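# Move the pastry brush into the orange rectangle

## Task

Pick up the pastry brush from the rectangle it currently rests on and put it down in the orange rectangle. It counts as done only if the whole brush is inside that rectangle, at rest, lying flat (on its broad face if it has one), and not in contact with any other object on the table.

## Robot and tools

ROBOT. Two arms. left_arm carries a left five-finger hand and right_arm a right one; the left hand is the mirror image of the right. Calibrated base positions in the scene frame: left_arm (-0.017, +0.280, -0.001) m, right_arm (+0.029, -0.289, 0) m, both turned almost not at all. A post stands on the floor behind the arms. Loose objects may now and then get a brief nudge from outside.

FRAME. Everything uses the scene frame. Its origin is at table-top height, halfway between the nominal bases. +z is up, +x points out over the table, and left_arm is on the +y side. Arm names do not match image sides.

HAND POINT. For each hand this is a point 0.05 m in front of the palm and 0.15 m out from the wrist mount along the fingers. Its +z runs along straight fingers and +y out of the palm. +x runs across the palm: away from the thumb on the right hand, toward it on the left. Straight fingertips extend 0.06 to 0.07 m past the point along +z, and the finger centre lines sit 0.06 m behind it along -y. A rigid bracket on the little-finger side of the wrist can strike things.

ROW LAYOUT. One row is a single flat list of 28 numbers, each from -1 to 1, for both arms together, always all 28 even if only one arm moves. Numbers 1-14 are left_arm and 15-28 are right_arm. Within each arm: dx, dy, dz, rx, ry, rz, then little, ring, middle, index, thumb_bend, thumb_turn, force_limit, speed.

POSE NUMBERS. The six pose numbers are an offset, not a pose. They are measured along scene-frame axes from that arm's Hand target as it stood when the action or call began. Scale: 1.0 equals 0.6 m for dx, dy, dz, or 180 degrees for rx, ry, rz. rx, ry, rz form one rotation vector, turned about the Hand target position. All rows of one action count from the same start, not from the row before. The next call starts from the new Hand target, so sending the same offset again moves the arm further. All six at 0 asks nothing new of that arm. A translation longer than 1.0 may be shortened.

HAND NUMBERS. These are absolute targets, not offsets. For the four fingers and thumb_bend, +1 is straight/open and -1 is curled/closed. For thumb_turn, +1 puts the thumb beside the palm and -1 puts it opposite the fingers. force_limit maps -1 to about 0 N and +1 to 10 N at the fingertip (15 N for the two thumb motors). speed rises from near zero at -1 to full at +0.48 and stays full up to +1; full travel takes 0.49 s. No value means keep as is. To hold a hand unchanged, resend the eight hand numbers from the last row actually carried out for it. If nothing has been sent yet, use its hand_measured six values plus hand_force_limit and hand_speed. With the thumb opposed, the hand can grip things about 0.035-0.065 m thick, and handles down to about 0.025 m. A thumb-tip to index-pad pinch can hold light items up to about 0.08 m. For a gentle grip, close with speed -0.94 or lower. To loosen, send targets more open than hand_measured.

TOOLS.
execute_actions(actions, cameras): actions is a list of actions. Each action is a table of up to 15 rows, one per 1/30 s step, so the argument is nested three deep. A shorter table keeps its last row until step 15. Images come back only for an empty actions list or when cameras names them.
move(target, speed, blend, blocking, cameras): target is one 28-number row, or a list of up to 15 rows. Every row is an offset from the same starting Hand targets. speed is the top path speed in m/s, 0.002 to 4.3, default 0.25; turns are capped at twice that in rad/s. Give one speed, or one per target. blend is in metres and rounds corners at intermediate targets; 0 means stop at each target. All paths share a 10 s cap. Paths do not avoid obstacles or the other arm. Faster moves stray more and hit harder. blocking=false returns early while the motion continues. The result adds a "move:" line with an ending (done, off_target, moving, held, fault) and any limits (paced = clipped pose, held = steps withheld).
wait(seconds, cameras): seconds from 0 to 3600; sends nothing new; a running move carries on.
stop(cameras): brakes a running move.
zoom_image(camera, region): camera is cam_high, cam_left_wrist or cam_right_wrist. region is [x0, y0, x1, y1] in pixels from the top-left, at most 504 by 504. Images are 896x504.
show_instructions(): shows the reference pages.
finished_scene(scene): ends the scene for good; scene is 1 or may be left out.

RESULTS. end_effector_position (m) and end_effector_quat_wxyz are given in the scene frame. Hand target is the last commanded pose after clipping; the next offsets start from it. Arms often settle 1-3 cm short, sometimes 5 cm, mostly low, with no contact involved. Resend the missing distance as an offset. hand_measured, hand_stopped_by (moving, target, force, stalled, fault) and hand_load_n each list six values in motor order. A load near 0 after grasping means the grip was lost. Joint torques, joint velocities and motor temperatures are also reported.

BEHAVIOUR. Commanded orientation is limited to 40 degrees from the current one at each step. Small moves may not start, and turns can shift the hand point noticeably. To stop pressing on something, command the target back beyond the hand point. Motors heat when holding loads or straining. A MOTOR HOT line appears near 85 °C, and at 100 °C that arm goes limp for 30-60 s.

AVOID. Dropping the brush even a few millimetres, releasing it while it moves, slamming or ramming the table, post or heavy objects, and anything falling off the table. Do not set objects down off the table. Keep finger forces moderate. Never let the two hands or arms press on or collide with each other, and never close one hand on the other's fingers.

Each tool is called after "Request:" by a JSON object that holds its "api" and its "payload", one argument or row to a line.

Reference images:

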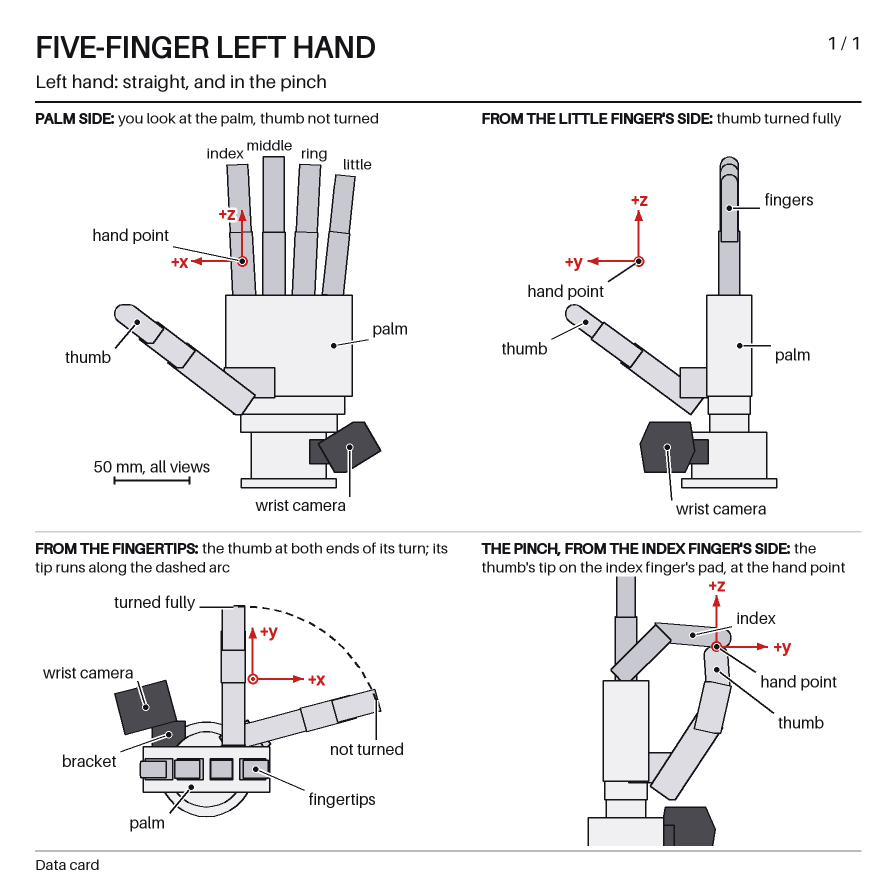

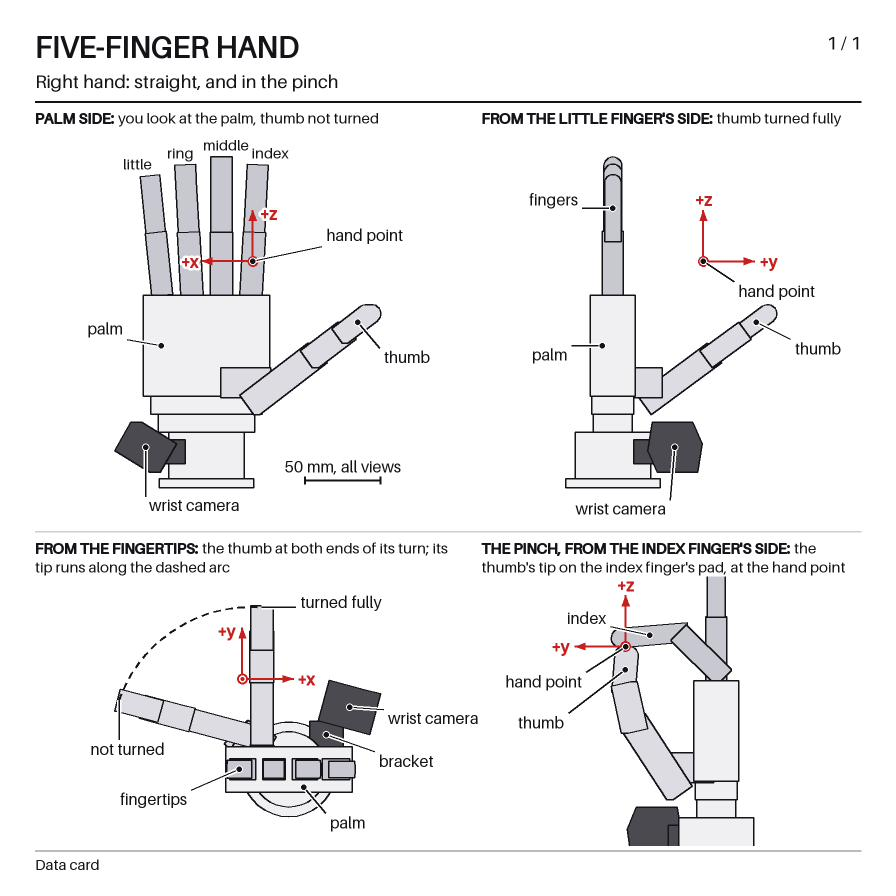

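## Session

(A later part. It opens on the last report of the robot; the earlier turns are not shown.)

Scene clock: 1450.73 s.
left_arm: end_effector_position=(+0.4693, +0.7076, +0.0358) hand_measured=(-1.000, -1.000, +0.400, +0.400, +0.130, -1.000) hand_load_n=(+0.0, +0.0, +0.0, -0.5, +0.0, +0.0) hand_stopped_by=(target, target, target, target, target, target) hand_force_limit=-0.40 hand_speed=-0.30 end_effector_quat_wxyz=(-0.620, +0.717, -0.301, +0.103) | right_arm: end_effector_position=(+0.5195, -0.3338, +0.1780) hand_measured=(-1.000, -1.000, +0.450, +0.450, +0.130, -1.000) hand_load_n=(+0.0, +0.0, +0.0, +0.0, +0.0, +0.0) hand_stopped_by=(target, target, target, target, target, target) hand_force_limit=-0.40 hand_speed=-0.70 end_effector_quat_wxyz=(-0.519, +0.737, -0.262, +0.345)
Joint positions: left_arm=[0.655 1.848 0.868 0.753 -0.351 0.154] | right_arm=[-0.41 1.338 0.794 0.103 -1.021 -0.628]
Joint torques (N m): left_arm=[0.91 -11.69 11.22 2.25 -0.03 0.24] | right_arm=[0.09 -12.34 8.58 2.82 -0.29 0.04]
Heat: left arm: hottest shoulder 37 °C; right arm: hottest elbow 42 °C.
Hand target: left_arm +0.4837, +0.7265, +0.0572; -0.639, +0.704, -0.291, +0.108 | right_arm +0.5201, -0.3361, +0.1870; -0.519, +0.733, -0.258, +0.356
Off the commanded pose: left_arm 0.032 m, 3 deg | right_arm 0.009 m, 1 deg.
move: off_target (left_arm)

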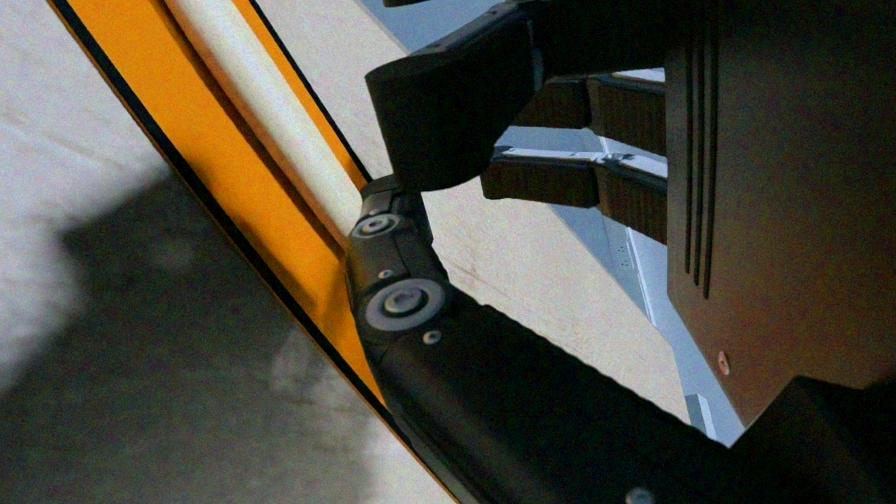

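Request:
{"api": "move", "payload": {
  "target": [0.002,0.004,-0.028,0,0,0,-1,-1,0.4,0.4,0.13,-1,-0.4,-0.3,0,0,0,0,0,0,-1,-1,0.45,0.45,0.13,-1,-0.4,-0.7],
  "cameras": ["cam_left_wrist"],
  "speed": 0.05
}}

Scene clock: 1457.90 s.
left_arm: end_effector_position=(+0.4695, +0.7092, +0.0152) hand_measured=(-1.000, -1.000, +0.400, +0.400, +0.130, -1.000) hand_load_n=(+0.0, +0.0, +0.0, +0.0, +0.0, +0.0) hand_stopped_by=(target, target, target, target, target, target) hand_force_limit=-0.40 hand_speed=-0.30 end_effector_quat_wxyz=(-0.615, +0.721, -0.304, +0.100) | right_arm: end_effector_position=(+0.5195, -0.3338, +0.1780) hand_measured=(-1.000, -1.000, +0.450, +0.450, +0.130, -1.000) hand_load_n=(+0.0, +0.0, +0.0, +0.0, +0.0, +0.0) hand_stopped_by=(target, target, target, target, target, target) hand_force_limit=-0.40 hand_speed=-0.70 end_effector_quat_wxyz=(-0.519, +0.737, -0.262, +0.345)
Joint positions: left_arm=[0.657 1.896 0.874 0.78 -0.35 0.154] | right_arm=[-0.41 1.338 0.794 0.103 -1.021 -0.628]
Joint torques (N m): left_arm=[1.03 -12.22 10.65 2.76 -0.03 0.24] | right_arm=[0.09 -12.34 8.58 2.82 -0.29 0.04]
Heat: left arm: hottest shoulder 37 °C; right arm: hottest elbow 42 °C.
Hand target: left_arm +0.4849, +0.7289, +0.0403; -0.639, +0.704, -0.291, +0.108 | right_arm +0.5201, -0.3361, +0.1870; -0.519, +0.733, -0.258, +0.356
Off the commanded pose: left_arm 0.036 m, 4 deg | right_arm 0.009 m, 1 deg.
move: off_target (left_arm)

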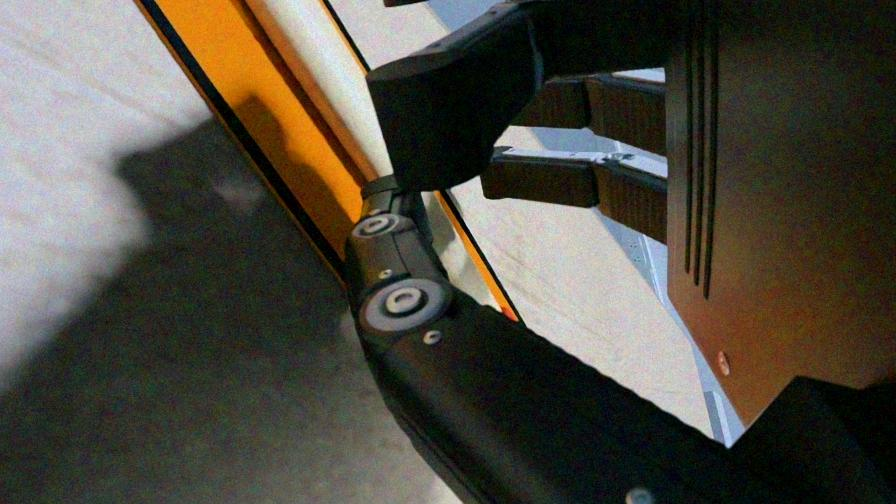

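Request:
{"api": "move", "payload": {
  "target": [0.004,0.010,-0.003,0,0,0,-1,-1,0.4,0.4,0.13,-1,-0.4,-0.3,0,0,0,0,0,0,-1,-1,0.45,0.45,0.13,-1,-0.4,-0.7],
  "cameras": ["cam_left_wrist"],
  "speed": 0.05
}}

Scene clock: 1461.57 s.
left_arm: end_effector_position=(+0.4725, +0.7159, +0.0165) hand_measured=(-1.000, -1.000, +0.400, +0.400, +0.130, -1.000) hand_load_n=(+0.0, +0.0, +0.0, +0.0, +0.0, +0.0) hand_stopped_by=(target, target, target, target, target, target) hand_force_limit=-0.40 hand_speed=-0.30 end_effector_quat_wxyz=(-0.617, +0.720, -0.302, +0.101) | right_arm: end_effector_position=(+0.5195, -0.3338, +0.1780) hand_measured=(-1.000, -1.000, +0.450, +0.450, +0.130, -1.000) hand_load_n=(+0.0, +0.0, +0.0, +0.0, +0.0, +0.0) hand_stopped_by=(target, target, target, target, target, target) hand_force_limit=-0.40 hand_speed=-0.70 end_effector_quat_wxyz=(-0.519, +0.737, -0.262, +0.345)
Joint positions: left_arm=[0.664 1.905 0.891 0.78 -0.343 0.154] | right_arm=[-0.41 1.338 0.794 0.103 -1.021 -0.628]
Joint velocities: left_arm=[within noise] | right_arm=[0.005 -0.044 -0.012 0.002 0.007 0.022]
Joint torques (N m): left_arm=[0.97 -12.34 10.77 2.65 -0.02 0.25] | right_arm=[0.15 -12.34 8.57 2.82 -0.29 0.04]
Heat: left arm: hottest shoulder 37 °C; right arm: hottest elbow 42 °C.
Hand target: left_arm +0.4874, +0.7349, +0.0387; -0.639, +0.704, -0.291, +0.108 | right_arm +0.5201, -0.3361, +0.1870; -0.519, +0.733, -0.258, +0.356
Off the commanded pose: left_arm 0.033 m, 3 deg | right_arm 0.009 m, 1 deg.
move: off_target (left_arm)

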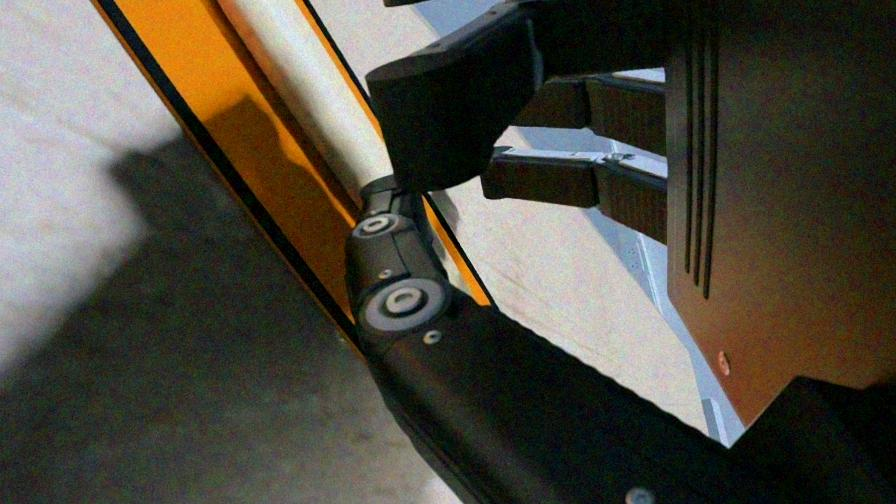

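Request:
{"api": "move", "payload": {
  "target": [
    [0.0,0.0,-0.006,0,0,0,-1,-1,0.1,0.1,0.13,-1,-0.4,-0.85,0,0,0,0,0,0,-1,-1,0.45,0.45,0.13,-1,-0.4,-0.7],
    [0.0,0.0,-0.0055,0,0,0,-1,-1,-0.3,-0.3,0.13,-1,-0.4,-0.93,0,0,0,0,0,0,-1,-1,0.45,0.45,0.13,-1,-0.4,-0.7]
  ],
  "cameras": ["cam_left_wrist"],
  "speed": 0.05
}}

Scene clock: 1467.57 s.
left_arm: end_effector_position=(+0.4747, +0.7175, +0.0151) hand_measured=(-1.000, -1.000, -0.062, -0.070, +0.130, -1.000) hand_load_n=(+0.0, +0.0, +3.0, +3.5, +2.5, +0.5) hand_stopped_by=(target, target, force, force, target, target) hand_force_limit=-0.40 hand_speed=-0.93 end_effector_quat_wxyz=(-0.619, +0.718, -0.301, +0.103) | right_arm: end_effector_position=(+0.5195, -0.3338, +0.1780) hand_measured=(-1.000, -1.000, +0.450, +0.450, +0.130, -1.000) hand_load_n=(+0.0, +0.0, +0.0, +0.0, +0.0, +0.0) hand_stopped_by=(target, target, target, target, target, target) hand_force_limit=-0.40 hand_speed=-0.70 end_effector_quat_wxyz=(-0.519, +0.737, -0.262, +0.345)
Joint positions: left_arm=[0.664 1.916 0.897 0.791 -0.343 0.154] | right_arm=[-0.41 1.338 0.794 0.103 -1.021 -0.628]
Joint torques (N m): left_arm=[0.97 -12.28 10.29 2.55 -0.03 0.26] | right_arm=[0.09 -12.4 8.58 2.82 -0.3 0.04]
Heat: left arm: hottest shoulder 37 °C; right arm: hottest elbow 42 °C.
Hand target: left_arm +0.4875, +0.7348, +0.0354; -0.639, +0.704, -0.291, +0.108 | right_arm +0.5201, -0.3361, +0.1870; -0.519, +0.733, -0.258, +0.356
Off the commanded pose: left_arm 0.030 m, 3 deg | right_arm 0.009 m, 1 deg.
move: off_target (left_arm); target 2's new numbers were sent with left_arm's hand 0.032 m and 3 deg from that target

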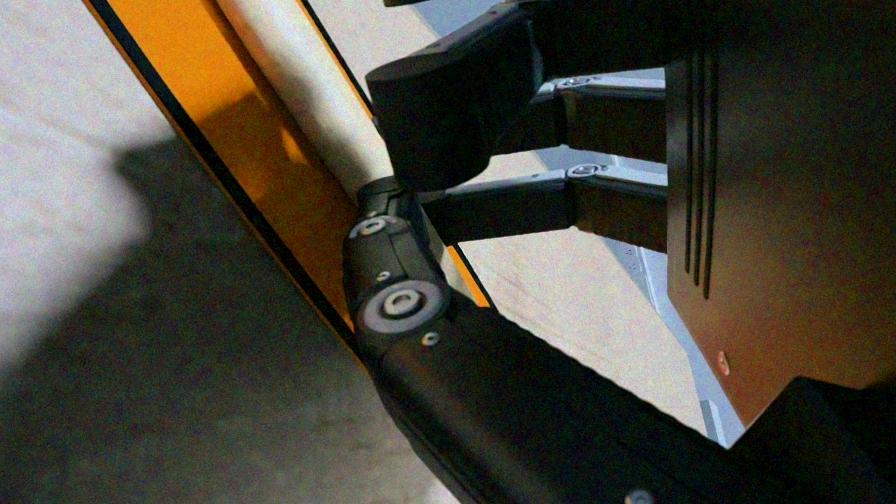

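Request:
{"api": "move", "payload": {
  "target": [
    [0.0,0.0,0.02,0,0,0,-1,-1,-0.3,-0.3,0.13,-1,-0.4,-0.93,0,0,0,0,0,0,-1,-1,0.45,0.45,0.13,-1,-0.4,-0.7],
    [-0.03,0.0215,0.02,0,0,0,-1,-1,-0.3,-0.3,0.13,-1,-0.4,-0.93,0,0,0,0,0,0,-1,-1,0.45,0.45,0.13,-1,-0.4,-0.7]
  ],
  "cameras": ["cam_left_wrist"],
  "speed": 0.05
}}

Scene clock: 1472.30 s.
left_arm: end_effector_position=(+0.4605, +0.7357, +0.0197) hand_measured=(-1.000, -1.000, -0.062, -0.070, +0.130, -1.000) hand_load_n=(+0.0, +0.0, +3.5, +2.5, +3.0, +0.0) hand_stopped_by=(target, target, force, force, target, target) hand_force_limit=-0.40 hand_speed=-0.93 end_effector_quat_wxyz=(-0.621, +0.718, -0.297, +0.104) | right_arm: end_effector_position=(+0.5195, -0.3338, +0.1780) hand_measured=(-1.000, -1.000, +0.450, +0.450, +0.130, -1.000) hand_load_n=(+0.0, +0.0, +0.0, +0.0, +0.0, +0.0) hand_stopped_by=(target, target, target, target, target, target) hand_force_limit=-0.40 hand_speed=-0.70 end_effector_quat_wxyz=(-0.519, +0.737, -0.262, +0.345)
Joint positions: left_arm=[0.711 1.908 0.897 0.791 -0.301 0.161] | right_arm=[-0.41 1.338 0.794 0.103 -1.021 -0.628]
Joint torques (N m): left_arm=[0.79 -14.21 9.11 1.78 0 0.26] | right_arm=[0.15 -12.4 8.58 2.82 -0.29 0.04]
Heat: left arm: hottest shoulder 37 °C; right arm: hottest elbow 42 °C.
Hand target: left_arm +0.4693, +0.7479, +0.0476; -0.639, +0.704, -0.290, +0.108 | right_arm +0.5201, -0.3361, +0.1870; -0.519, +0.733, -0.258, +0.356
Off the commanded pose: left_arm 0.032 m, 3 deg | right_arm 0.009 m, 1 deg.
move: off_target (left_arm)

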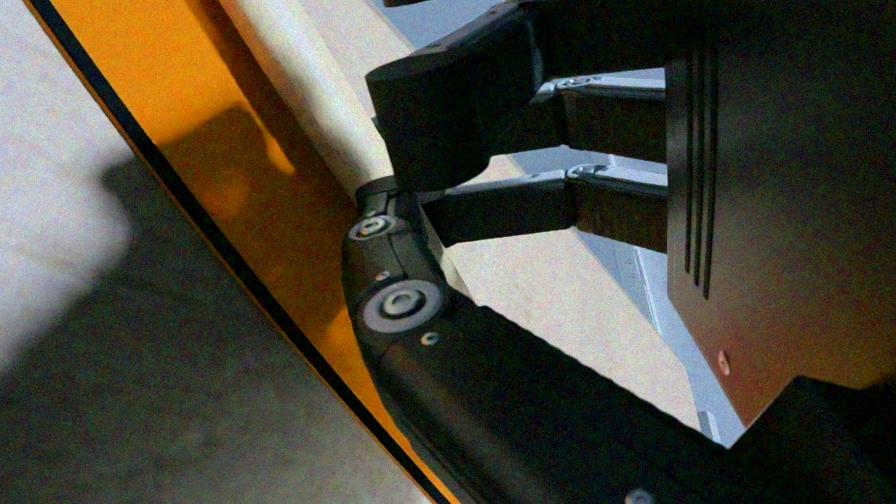

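Request:
{"api": "move", "payload": {
  "target": [-0.002,-0.008,-0.01,0,0,0,-1,-1,-0.3,-0.3,0.13,-1,-0.4,-0.93,0,0,0,0,0,0,-1,-1,0.45,0.45,0.13,-1,-0.4,-0.7],
  "cameras": ["cam_left_wrist"],
  "speed": 0.04
}}

Scene clock: 1477.90 s.
left_arm: end_effector_position=(+0.4604, +0.7358, +0.0197) hand_measured=(-1.000, -1.000, -0.062, -0.070, +0.130, -1.000) hand_load_n=(+0.0, +0.0, +3.5, +3.0, +3.5, +0.0) hand_stopped_by=(target, target, force, force, target, target) hand_force_limit=-0.40 hand_speed=-0.93 end_effector_quat_wxyz=(-0.621, +0.718, -0.297, +0.103) | right_arm: end_effector_position=(+0.5195, -0.3338, +0.1780) hand_measured=(-1.000, -1.000, +0.450, +0.450, +0.130, -1.000) hand_load_n=(+0.0, +0.0, +0.0, +0.0, +0.0, +0.0) hand_stopped_by=(target, target, target, target, target, target) hand_force_limit=-0.40 hand_speed=-0.70 end_effector_quat_wxyz=(-0.519, +0.737, -0.262, +0.345)
Joint positions: left_arm=[0.711 1.908 0.897 0.791 -0.302 0.161] | right_arm=[-0.41 1.338 0.794 0.103 -1.021 -0.628]
Joint torques (N m): left_arm=[0.26 -13.63 8.06 2.59 -0.21 0.25] | right_arm=[0.09 -12.34 8.58 2.82 -0.3 0.04]
Heat: left arm: hottest shoulder 37 °C; right arm: hottest elbow 42 °C.
Hand target: left_arm +0.4682, +0.7431, +0.0416; -0.639, +0.704, -0.290, +0.108 | right_arm +0.5201, -0.3361, +0.1870; -0.519, +0.733, -0.258, +0.356
Off the commanded pose: left_arm 0.024 m, 3 deg | right_arm 0.009 m, 1 deg.
move: off_target (left_arm)

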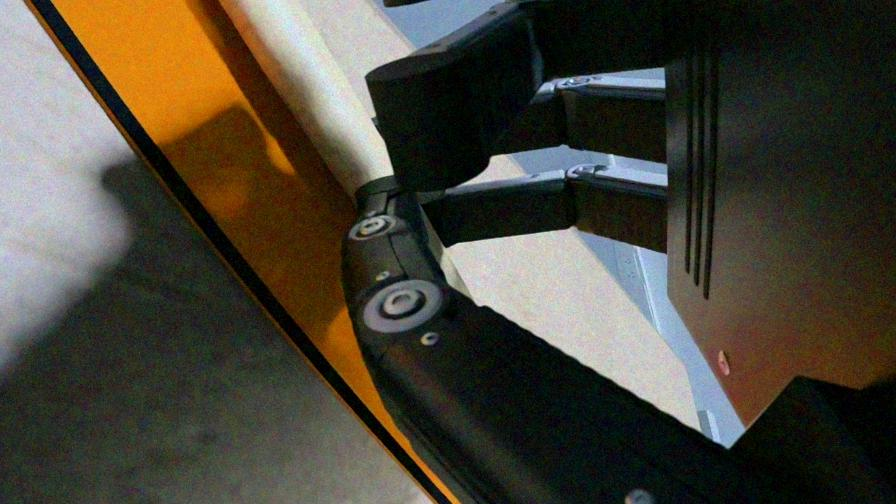

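Request:
{"api": "move", "payload": {
  "target": [-0.004,-0.008,-0.01,0,0,0,-1,-1,-0.3,-0.3,0.13,-1,-0.4,-0.93,0,0,0,0,0,0,-1,-1,0.45,0.45,0.13,-1,-0.4,-0.7],
  "cameras": ["cam_left_wrist"],
  "speed": 0.04
}}

Scene clock: 1481.60 s.
left_arm: end_effector_position=(+0.4611, +0.7375, +0.0235) hand_measured=(-1.000, -1.000, -0.062, -0.070, +0.130, -1.000) hand_load_n=(+0.0, +0.0, +3.5, +2.5, +3.5, +0.0) hand_stopped_by=(target, target, force, force, target, target) hand_force_limit=-0.40 hand_speed=-0.93 end_effector_quat_wxyz=(-0.626, +0.715, -0.293, +0.104) | right_arm: end_effector_position=(+0.5195, -0.3338, +0.1780) hand_measured=(-1.000, -1.000, +0.450, +0.450, +0.130, -1.000) hand_load_n=(+0.0, +0.0, -0.5, +0.0, +0.0, +0.0) hand_stopped_by=(target, target, target, target, target, target) hand_force_limit=-0.40 hand_speed=-0.70 end_effector_quat_wxyz=(-0.519, +0.737, -0.262, +0.345)
Joint positions: left_arm=[0.711 1.908 0.897 0.806 -0.306 0.161] | right_arm=[-0.41 1.338 0.794 0.103 -1.021 -0.628]
Joint torques (N m): left_arm=[-0.03 -13.16 6.78 2.86 -0.2 0.24] | right_arm=[0.09 -12.34 8.58 2.82 -0.3 0.04]
Heat: left arm: hottest shoulder 37 °C; right arm: hottest elbow 42 °C.
Hand target: left_arm +0.4658, +0.7383, +0.0355; -0.639, +0.704, -0.290, +0.108 | right_arm +0.5201, -0.3361, +0.1870; -0.519, +0.733, -0.258, +0.356
Off the commanded pose: left_arm 0.013 m, 2 deg | right_arm 0.009 m, 1 deg.
move: off_target (left_arm)

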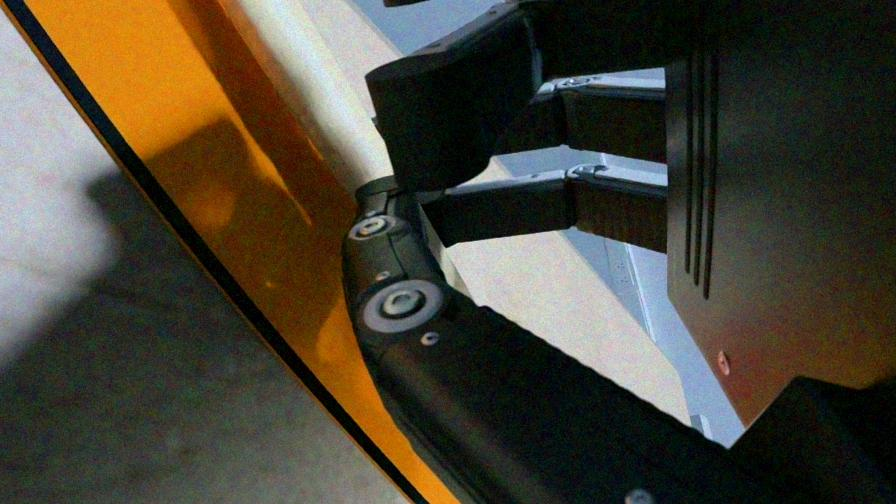

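Request:
{"api": "move", "payload": {
  "target": [-0.003,-0.012,-0.013,0,0,0,-1,-1,-0.3,-0.3,0.13,-1,-0.4,-0.93,0,0,0,0,0,0,-1,-1,0.45,0.45,0.13,-1,-0.4,-0.7],
  "cameras": ["cam_left_wrist"],
  "speed": 0.04
}}

Scene clock: 1485.77 s.
left_arm: end_effector_position=(+0.4601, +0.7342, +0.0244) hand_measured=(-1.000, -1.000, -0.062, -0.070, +0.130, -1.000) hand_load_n=(+0.0, +0.0, +3.5, +2.5, +3.0, +0.0) hand_stopped_by=(target, target, force, force, target, target) hand_force_limit=-0.40 hand_speed=-0.93 end_effector_quat_wxyz=(-0.632, +0.712, -0.289, +0.105) | right_arm: end_effector_position=(+0.5195, -0.3338, +0.1780) hand_measured=(-1.000, -1.000, +0.450, +0.450, +0.130, -1.000) hand_load_n=(+0.0, +0.5, +0.0, +0.0, +0.0, +0.0) hand_stopped_by=(target, target, target, target, target, target) hand_force_limit=-0.40 hand_speed=-0.70 end_effector_quat_wxyz=(-0.519, +0.737, -0.262, +0.345)
Joint positions: left_arm=[0.705 1.908 0.883 0.834 -0.315 0.161] | right_arm=[-0.41 1.338 0.794 0.103 -1.021 -0.628]
Joint torques (N m): left_arm=[0.03 -12.28 6.23 2.81 -0.2 0.22] | right_arm=[0.09 -12.4 8.58 2.84 -0.29 0.04]
Heat: left arm: hottest shoulder 37 °C; right arm: hottest elbow 42 °C.
Hand target: left_arm +0.4640, +0.7310, +0.0277; -0.639, +0.704, -0.291, +0.108 | right_arm +0.5201, -0.3361, +0.1870; -0.519, +0.733, -0.258, +0.356
Off the commanded pose: left_arm 0.006 m, 1 deg | right_arm 0.009 m, 1 deg.
move: done

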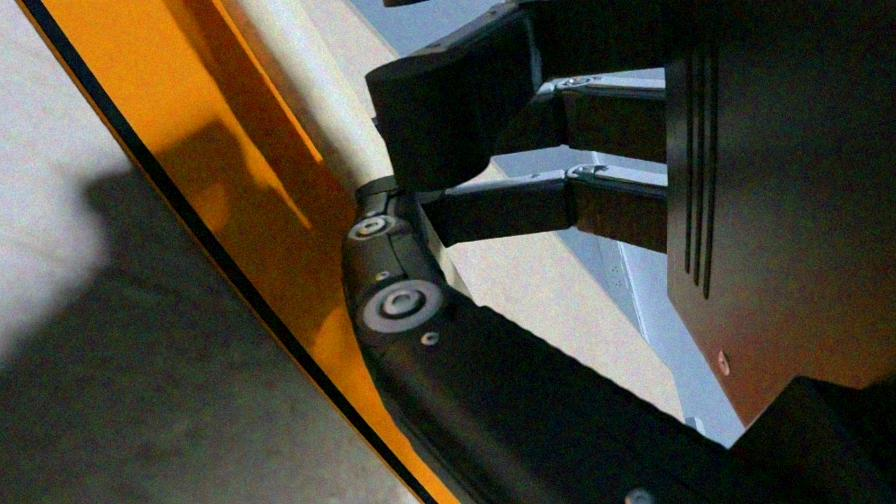

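Request:
{"api": "move", "payload": {
  "target": [-0.001,-0.006,-0.02,0,0,0,-1,-1,-0.3,-0.3,0.13,-1,-0.4,-0.93,0,0,0,0,0,0,-1,-1,0.45,0.45,0.13,-1,-0.4,-0.7],
  "cameras": ["cam_left_wrist"],
  "speed": 0.04
}}

Scene clock: 1489.30 s.
left_arm: end_effector_position=(+0.4603, +0.7319, +0.0157) hand_measured=(-1.000, -1.000, -0.062, -0.070, +0.130, -1.000) hand_load_n=(+0.0, +0.0, +3.5, +2.5, +3.0, +0.0) hand_stopped_by=(target, target, force, force, target, target) hand_force_limit=-0.40 hand_speed=-0.93 end_effector_quat_wxyz=(-0.634, +0.710, -0.287, +0.106) | right_arm: end_effector_position=(+0.5195, -0.3338, +0.1780) hand_measured=(-1.000, -1.000, +0.450, +0.450, +0.130, -1.000) hand_load_n=(+0.0, +0.0, +0.0, +0.0, +0.0, +0.0) hand_stopped_by=(target, target, target, target, target, target) hand_force_limit=-0.40 hand_speed=-0.70 end_effector_quat_wxyz=(-0.519, +0.737, -0.262, +0.345)
Joint positions: left_arm=[0.701 1.931 0.877 0.871 -0.321 0.161] | right_arm=[-0.41 1.338 0.794 0.103 -1.021 -0.628]
Joint torques (N m): left_arm=[-0.38 -12.04 5.82 2.77 -0.16 0.21] | right_arm=[0.03 -12.34 8.58 2.82 -0.29 0.04]
Heat: left arm: hottest shoulder 37 °C; right arm: hottest elbow 42 °C.
Hand target: left_arm +0.4634, +0.7273, +0.0156; -0.639, +0.704, -0.291, +0.108 | right_arm +0.5201, -0.3361, +0.1870; -0.519, +0.733, -0.258, +0.356
Off the commanded pose: left_arm 0.005 m, 1 deg | right_arm 0.009 m, 1 deg.
move: done

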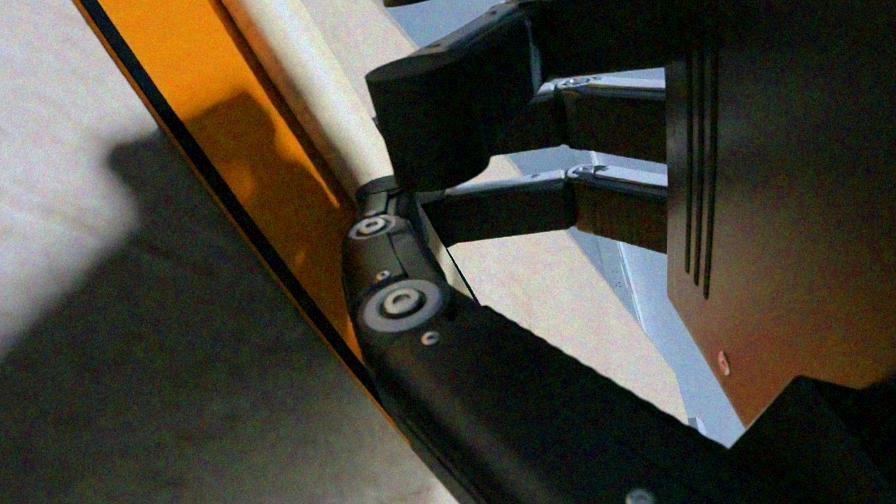

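Request:
{"api": "move", "payload": {
  "target": [-0.003,-0.006,-0.002,0,0,0,-1,-1,-0.3,-0.3,0.13,-1,-0.4,-0.93,0,0,0,0,0,0,-1,-1,0.45,0.45,0.13,-1,-0.4,-0.7],
  "cameras": ["cam_left_wrist"],
  "speed": 0.04
}}

Scene clock: 1499.70 s.
left_arm: end_effector_position=(+0.4595, +0.7297, +0.0155) hand_measured=(-1.000, -1.000, -0.062, -0.070, +0.130, -1.000) hand_load_n=(+0.0, +0.0, +3.5, +2.5, +2.5, +0.0) hand_stopped_by=(target, target, force, force, target, target) hand_force_limit=-0.40 hand_speed=-0.93 end_effector_quat_wxyz=(-0.636, +0.709, -0.286, +0.106) | right_arm: end_effector_position=(+0.5195, -0.3338, +0.1780) hand_measured=(-1.000, -1.000, +0.450, +0.450, +0.130, -1.000) hand_load_n=(+0.0, +0.0, +0.0, +0.0, +0.0, +0.0) hand_stopped_by=(target, target, target, target, target, target) hand_force_limit=-0.40 hand_speed=-0.70 end_effector_quat_wxyz=(-0.519, +0.737, -0.262, +0.345)
Joint positions: left_arm=[0.698 1.931 0.869 0.884 -0.324 0.161] | right_arm=[-0.41 1.338 0.794 0.103 -1.021 -0.628]
Joint torques (N m): left_arm=[-0.44 -12.16 5.52 2.71 -0.16 0.2] | right_arm=[0.09 -12.34 8.58 2.82 -0.3 0.04]
Heat: left arm: hottest shoulder 37 °C; right arm: hottest elbow 42 °C.
Hand target: left_arm +0.4617, +0.7238, +0.0146; -0.639, +0.704, -0.291, +0.108 | right_arm +0.5201, -0.3361, +0.1870; -0.519, +0.733, -0.258, +0.356
Off the commanded pose: left_arm 0.006 m, 1 deg | right_arm 0.009 m, 1 deg.
move: done

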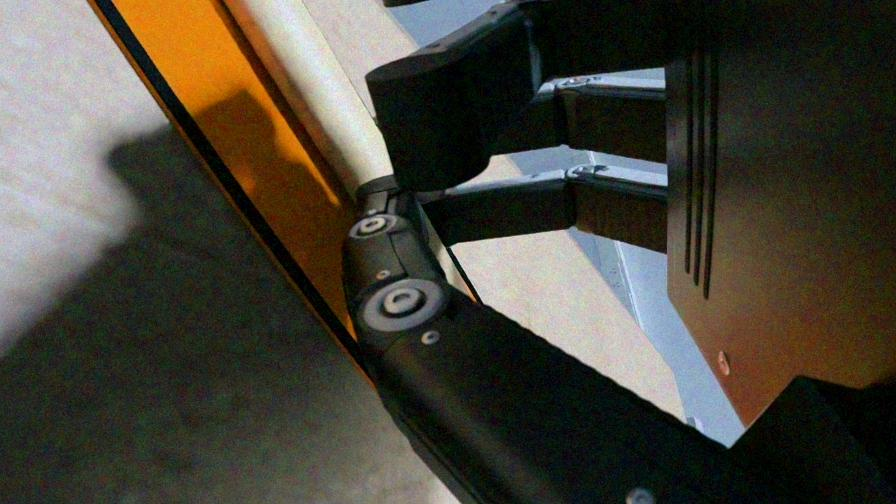

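Request:
{"api": "move", "payload": {
  "target": [
    [0,0,-0.005,0,0,0,-1,-1,-0.3,-0.3,0.13,-1,-0.4,-0.93,0,0,0,0,0,0,-1,-1,0.45,0.45,0.13,-1,-0.4,-0.7],
    [0,0,-0.004,0,0,0,-1,-1,0.0,0.0,0.13,-1,-0.4,-0.9,0,0,0,0,0,0,-1,-1,0.45,0.45,0.13,-1,-0.4,-0.7],
    [0,0,-0.002,0,0,0,-1,-1,0.45,0.45,0.13,-1,-0.4,-0.7,0,0,0,0,0,0,-1,-1,0.45,0.45,0.13,-1,-0.4,-0.7],
    [-0.005,-0.009,0.06,0,0,0,-1,-1,0.45,0.45,0.13,-1,-0.4,-0.7,0,0,0,0,0,0,-1,-1,0.45,0.45,0.13,-1,-0.4,-0.7]
  ],
  "cameras": ["cam_left_wrist"],
  "speed": 0.04
}}

Scene clock: 1509.07 s.
left_arm: end_effector_position=(+0.4570, +0.7239, +0.0429) hand_measured=(-1.000, -1.000, +0.450, +0.450, +0.130, -1.000) hand_load_n=(+0.0, +0.0, +0.0, +0.0, +0.0, +0.0) hand_stopped_by=(target, target, target, target, target, target) hand_force_limit=-0.40 hand_speed=-0.70 end_effector_quat_wxyz=(-0.638, +0.707, -0.286, +0.107) | right_arm: end_effector_position=(+0.5195, -0.3338, +0.1780) hand_measured=(-1.000, -1.000, +0.450, +0.450, +0.130, -1.000) hand_load_n=(+0.0, +0.0, -0.5, +0.0, +0.0, +0.0) hand_stopped_by=(target, target, target, target, target, target) hand_force_limit=-0.40 hand_speed=-0.70 end_effector_quat_wxyz=(-0.519, +0.737, -0.262, +0.345)
Joint positions: left_arm=[0.692 1.854 0.852 0.827 -0.328 0.161] | right_arm=[-0.41 1.338 0.794 0.103 -1.021 -0.628]
Joint torques (N m): left_arm=[-0.38 -13.39 6.23 1.39 -0.19 0.19] | right_arm=[0.09 -12.4 8.57 2.82 -0.29 0.04]
Heat: left arm: hottest shoulder 37 °C; right arm: hottest elbow 42 °C.
Hand target: left_arm +0.4585, +0.7186, +0.0504; -0.639, +0.704, -0.290, +0.108 | right_arm +0.5201, -0.3361, +0.1870; -0.519, +0.733, -0.258, +0.356
Off the commanded pose: left_arm 0.010 m, 1 deg | right_arm 0.009 m, 1 deg.
move: done

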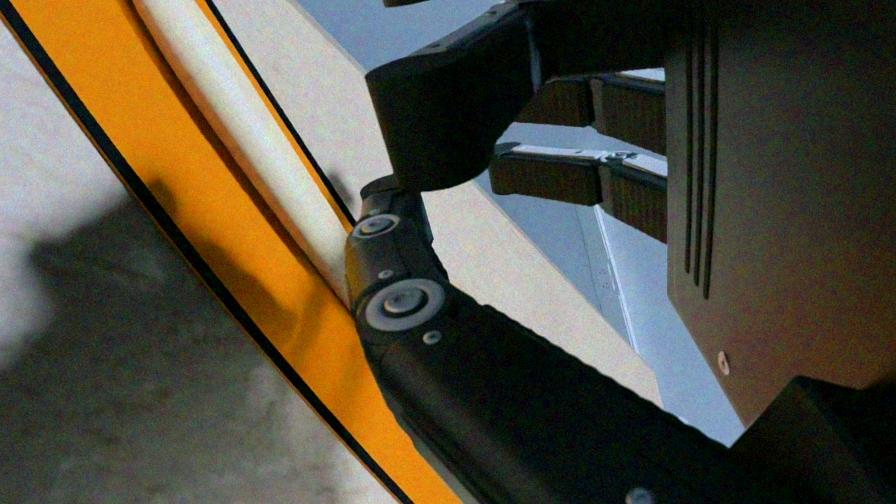

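Request:
{"api": "move", "payload": {
  "target": [
    [0,0,0.1,0,0,0,-1,-1,0.45,0.45,0.13,-1,-0.4,-0.7,0,0,0,0,0,0,-1,-1,0.45,0.45,0.13,-1,-0.4,-0.7],
    [-0.125,-0.205,0.3,0,0,0,-1,-1,0.45,0.45,0.5,0.6,-0.4,-0.3,0,0,0,0,0,0,-1,-1,0.45,0.45,0.13,-1,-0.4,-0.7]
  ],
  "cameras": ["cam_left_wrist","cam_high"],
  "speed": 0.12,
  "blend": [0.02, 0]
}}

Request:
{"api": "zoom_image", "payload": {
  "camera": "cam_left_wrist",
  "region": [30, 60, 350, 390]
}}

Scene clock: 1517.43 s.
left_arm: end_effector_position=(+0.3835, +0.6009, +0.2320) hand_measured=(-1.000, -1.000, +0.450, +0.450, +0.500, +0.600) hand_load_n=(+0.0, +0.0, +0.0, +0.0, +0.0, +0.0) hand_stopped_by=(target, target, target, target, target, target) hand_force_limit=-0.40 hand_speed=-0.30 end_effector_quat_wxyz=(-0.642, +0.702, -0.291, +0.104) | right_arm: end_effector_position=(+0.5195, -0.3338, +0.1780) hand_measured=(-1.000, -1.000, +0.450, +0.450, +0.130, -1.000) hand_load_n=(+0.0, +0.0, +0.0, +0.0, +0.0, +0.0) hand_stopped_by=(target, target, target, target, target, target) hand_force_limit=-0.40 hand_speed=-0.70 end_effector_quat_wxyz=(-0.519, +0.737, -0.262, +0.345)
Joint positions: left_arm=[0.546 1.127 0.692 0.261 -0.471 0.153] | right_arm=[-0.41 1.338 0.794 0.103 -1.021 -0.628]
Joint torques (N m): left_arm=[-0.32 -6.18 9.66 1.33 -0.19 -0.04] | right_arm=[0.09 -12.34 8.57 2.81 -0.29 0.04]
Heat: left arm: hottest shoulder 37 °C; right arm: hottest elbow 42 °C.
Hand target: left_arm +0.3835, +0.5955, +0.2304; -0.639, +0.704, -0.291, +0.108 | right_arm +0.5201, -0.3361, +0.1870; -0.519, +0.733, -0.258, +0.356
Off the commanded pose: left_arm 0.006 m, 1 deg | right_arm 0.009 m, 1 deg.
move: done
Images, in order (width x height): cam_high 896x504, cam_left_wrist 896x504.

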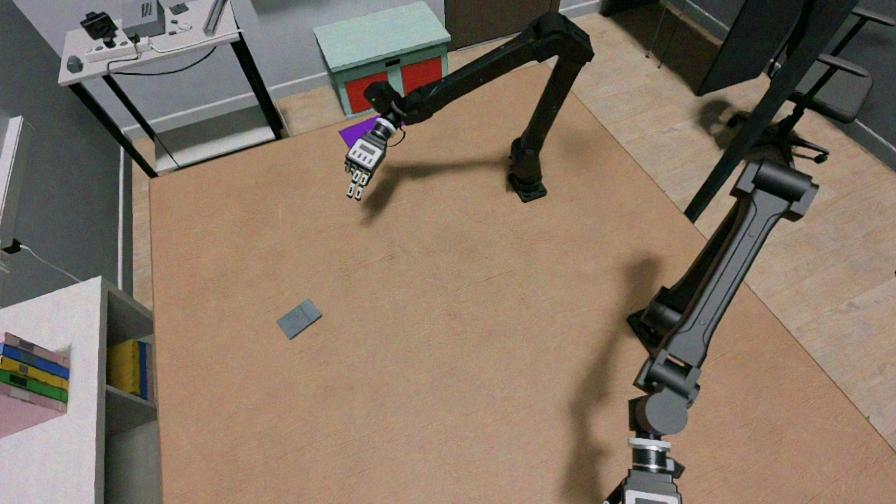

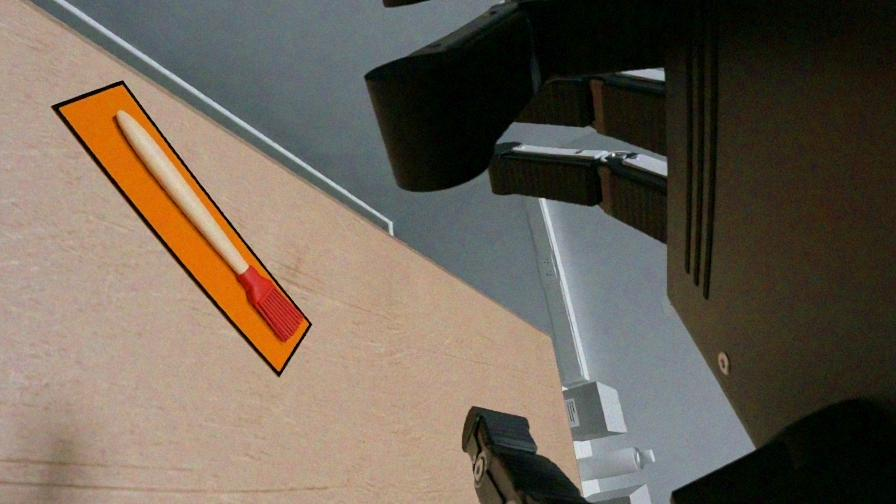

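Scaled by 1.527 from the camera's image (finer frame: 1280x720).

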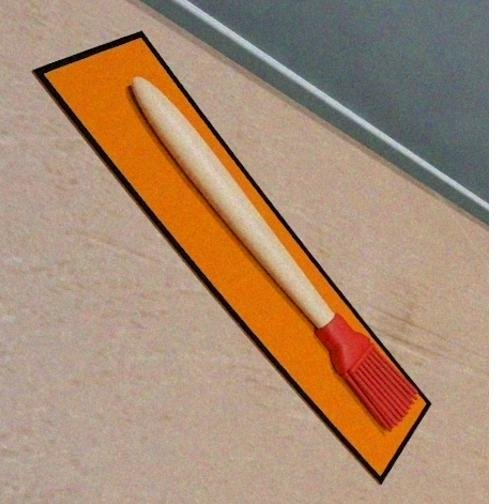

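Request:
{"api": "move", "payload": {
  "target": [-0.04,0.1,0.316,-0.166,0.4473,-0.3421,-1,-1,0.45,0.45,0.5,0.6,-0.4,-0.3,0,0,0,0,0,0,-1,-1,0.45,0.45,0.13,-1,-0.4,-0.7],
  "cameras": ["cam_left_wrist"],
  "speed": 0.2
}}

Scene clock: 1534.33 s.
left_arm: end_effector_position=(+0.3572, +0.6584, +0.3852) hand_measured=(-1.000, -1.000, +0.450, +0.450, +0.500, +0.600) hand_load_n=(+0.0, +0.5, +0.0, +0.0, +0.0, +0.0) hand_stopped_by=(target, target, target, target, target, target) hand_force_limit=-0.40 hand_speed=-0.30 end_effector_quat_wxyz=(+0.158, -0.490, +0.856, +0.048) | right_arm: end_effector_position=(+0.5195, -0.3338, +0.1780) hand_measured=(-1.000, -1.000, +0.450, +0.450, +0.130, -1.000) hand_load_n=(+0.0, +0.0, +0.0, +0.0, +0.0, +0.0) hand_stopped_by=(target, target, target, target, target, target) hand_force_limit=-0.40 hand_speed=-0.70 end_effector_quat_wxyz=(-0.519, +0.737, -0.262, +0.345)
Joint positions: left_arm=[0.695 1.713 2.14 -1.669 -0.041 1.227] | right_arm=[-0.41 1.338 0.794 0.103 -1.021 -0.628]
Joint torques (N m): left_arm=[-0.32 -13.86 14.37 0.28 -0.22 0.27] | right_arm=[0.09 -12.4 8.58 2.82 -0.29 0.04]
Heat: left arm: hottest shoulder 37 °C; right arm: hottest elbow 42 °C.
Hand target: left_arm +0.3596, +0.6555, +0.4201; +0.001, -0.500, +0.866, +0.000 | right_arm +0.5201, -0.3361, +0.1870; -0.519, +0.733, -0.258, +0.356
Off the commanded pose: left_arm 0.035 m, 19 deg | right_arm 0.009 m, 1 deg.
joint sent to its limit (left arm) — joint 4 (wrist pitch), lower limit. The joint targets are off in orientation, not in position.
move: off_target (left_arm)

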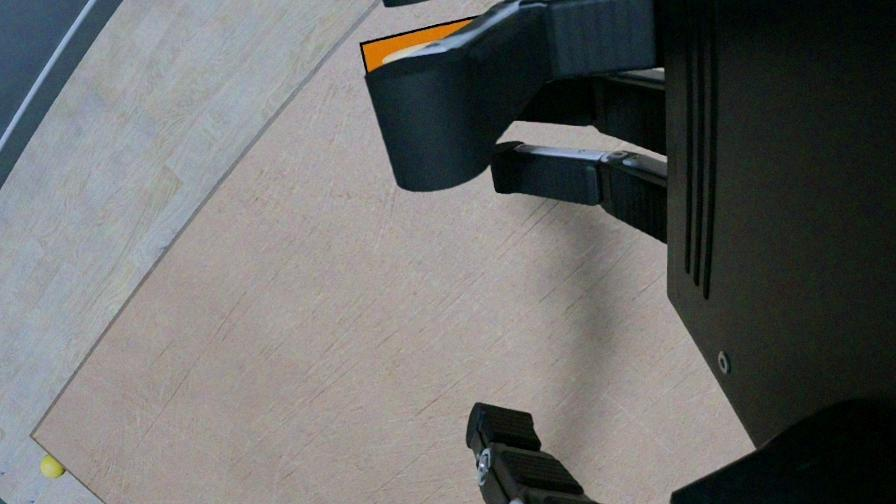

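Request:
{"api": "move", "payload": {
  "target": [0.1,0.12,0.0,0,0,0,1,1,1,1,1,1,-0.4,-0.3,0,0,0,0,0,0,-1,-1,0.45,0.45,0.13,-1,-0.4,-0.7],
  "cameras": ["cam_left_wrist"],
  "speed": 0.15
}}

Scene clock: 1539.23 s.
left_arm: end_effector_position=(+0.4215, +0.7214, +0.3959) hand_measured=(+1.000, +1.000, +1.000, +1.000, +1.000, +1.000) hand_load_n=(+0.0, +0.0, +0.0, +0.0, +0.0, +0.0) hand_stopped_by=(target, target, target, target, target, target) hand_force_limit=-0.40 hand_speed=-0.30 end_effector_quat_wxyz=(+0.211, -0.466, +0.857, +0.066) | right_arm: end_effector_position=(+0.5195, -0.3338, +0.1780) hand_measured=(-1.000, -1.000, +0.450, +0.450, +0.130, -1.000) hand_load_n=(+0.0, +0.0, +0.0, +0.0, +0.0, +0.0) hand_stopped_by=(target, target, target, target, target, target) hand_force_limit=-0.40 hand_speed=-0.70 end_effector_quat_wxyz=(-0.519, +0.737, -0.262, +0.345)
Joint positions: left_arm=[0.702 1.937 2.48 -1.67 -0.046 1.28] | right_arm=[-0.41 1.338 0.794 0.103 -1.021 -0.628]
Joint torques (N m): left_arm=[0.97 -15.09 14.02 0.53 -0.2 0.27] | right_arm=[0.03 -12.34 8.58 2.84 -0.3 0.04]
Heat: left arm: hottest elbow 38 °C; right arm: hottest elbow 42 °C.
Hand target: left_arm +0.4194, +0.7275, +0.4200; +0.001, -0.500, +0.866, +0.000 | right_arm +0.5201, -0.3361, +0.1870; -0.519, +0.733, -0.258, +0.356
Off the commanded pose: left_arm 0.025 m, 26 deg | right_arm 0.009 m, 1 deg.
joint sent to its limit (left arm) — joint 4 (wrist pitch), lower limit. The joint targets are off in orientation, not in position.
move: off_target (left_arm)

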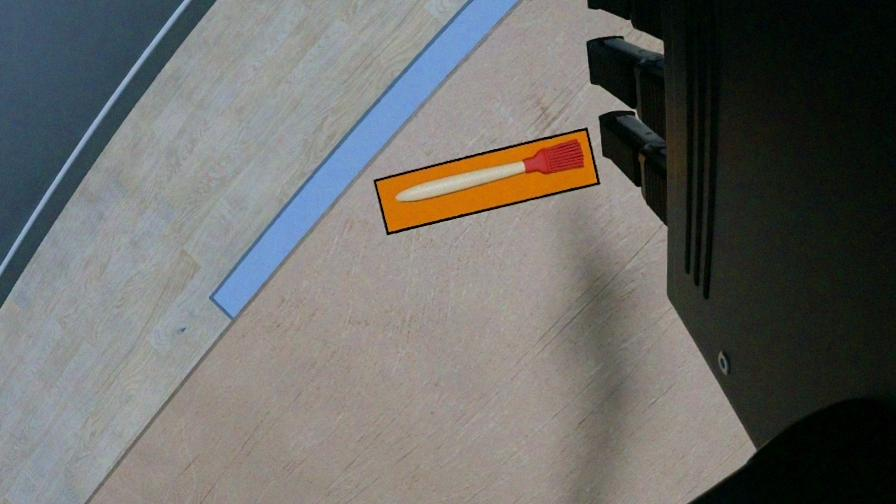

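Request:
{"api": "zoom_image", "payload": {
  "camera": "cam_left_wrist",
  "region": [360, 110, 620, 250]
}}

Scaled by 1.938 from the camera's image (finer frame: 1280x720).

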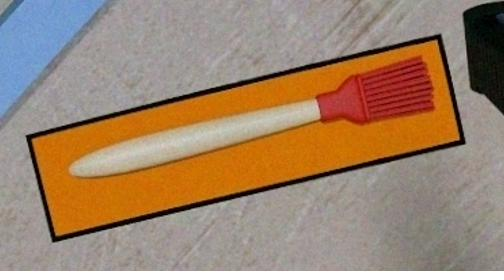

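Request:
{"api": "finished_scene", "payload": {

}}

The scene is finished: the task was done.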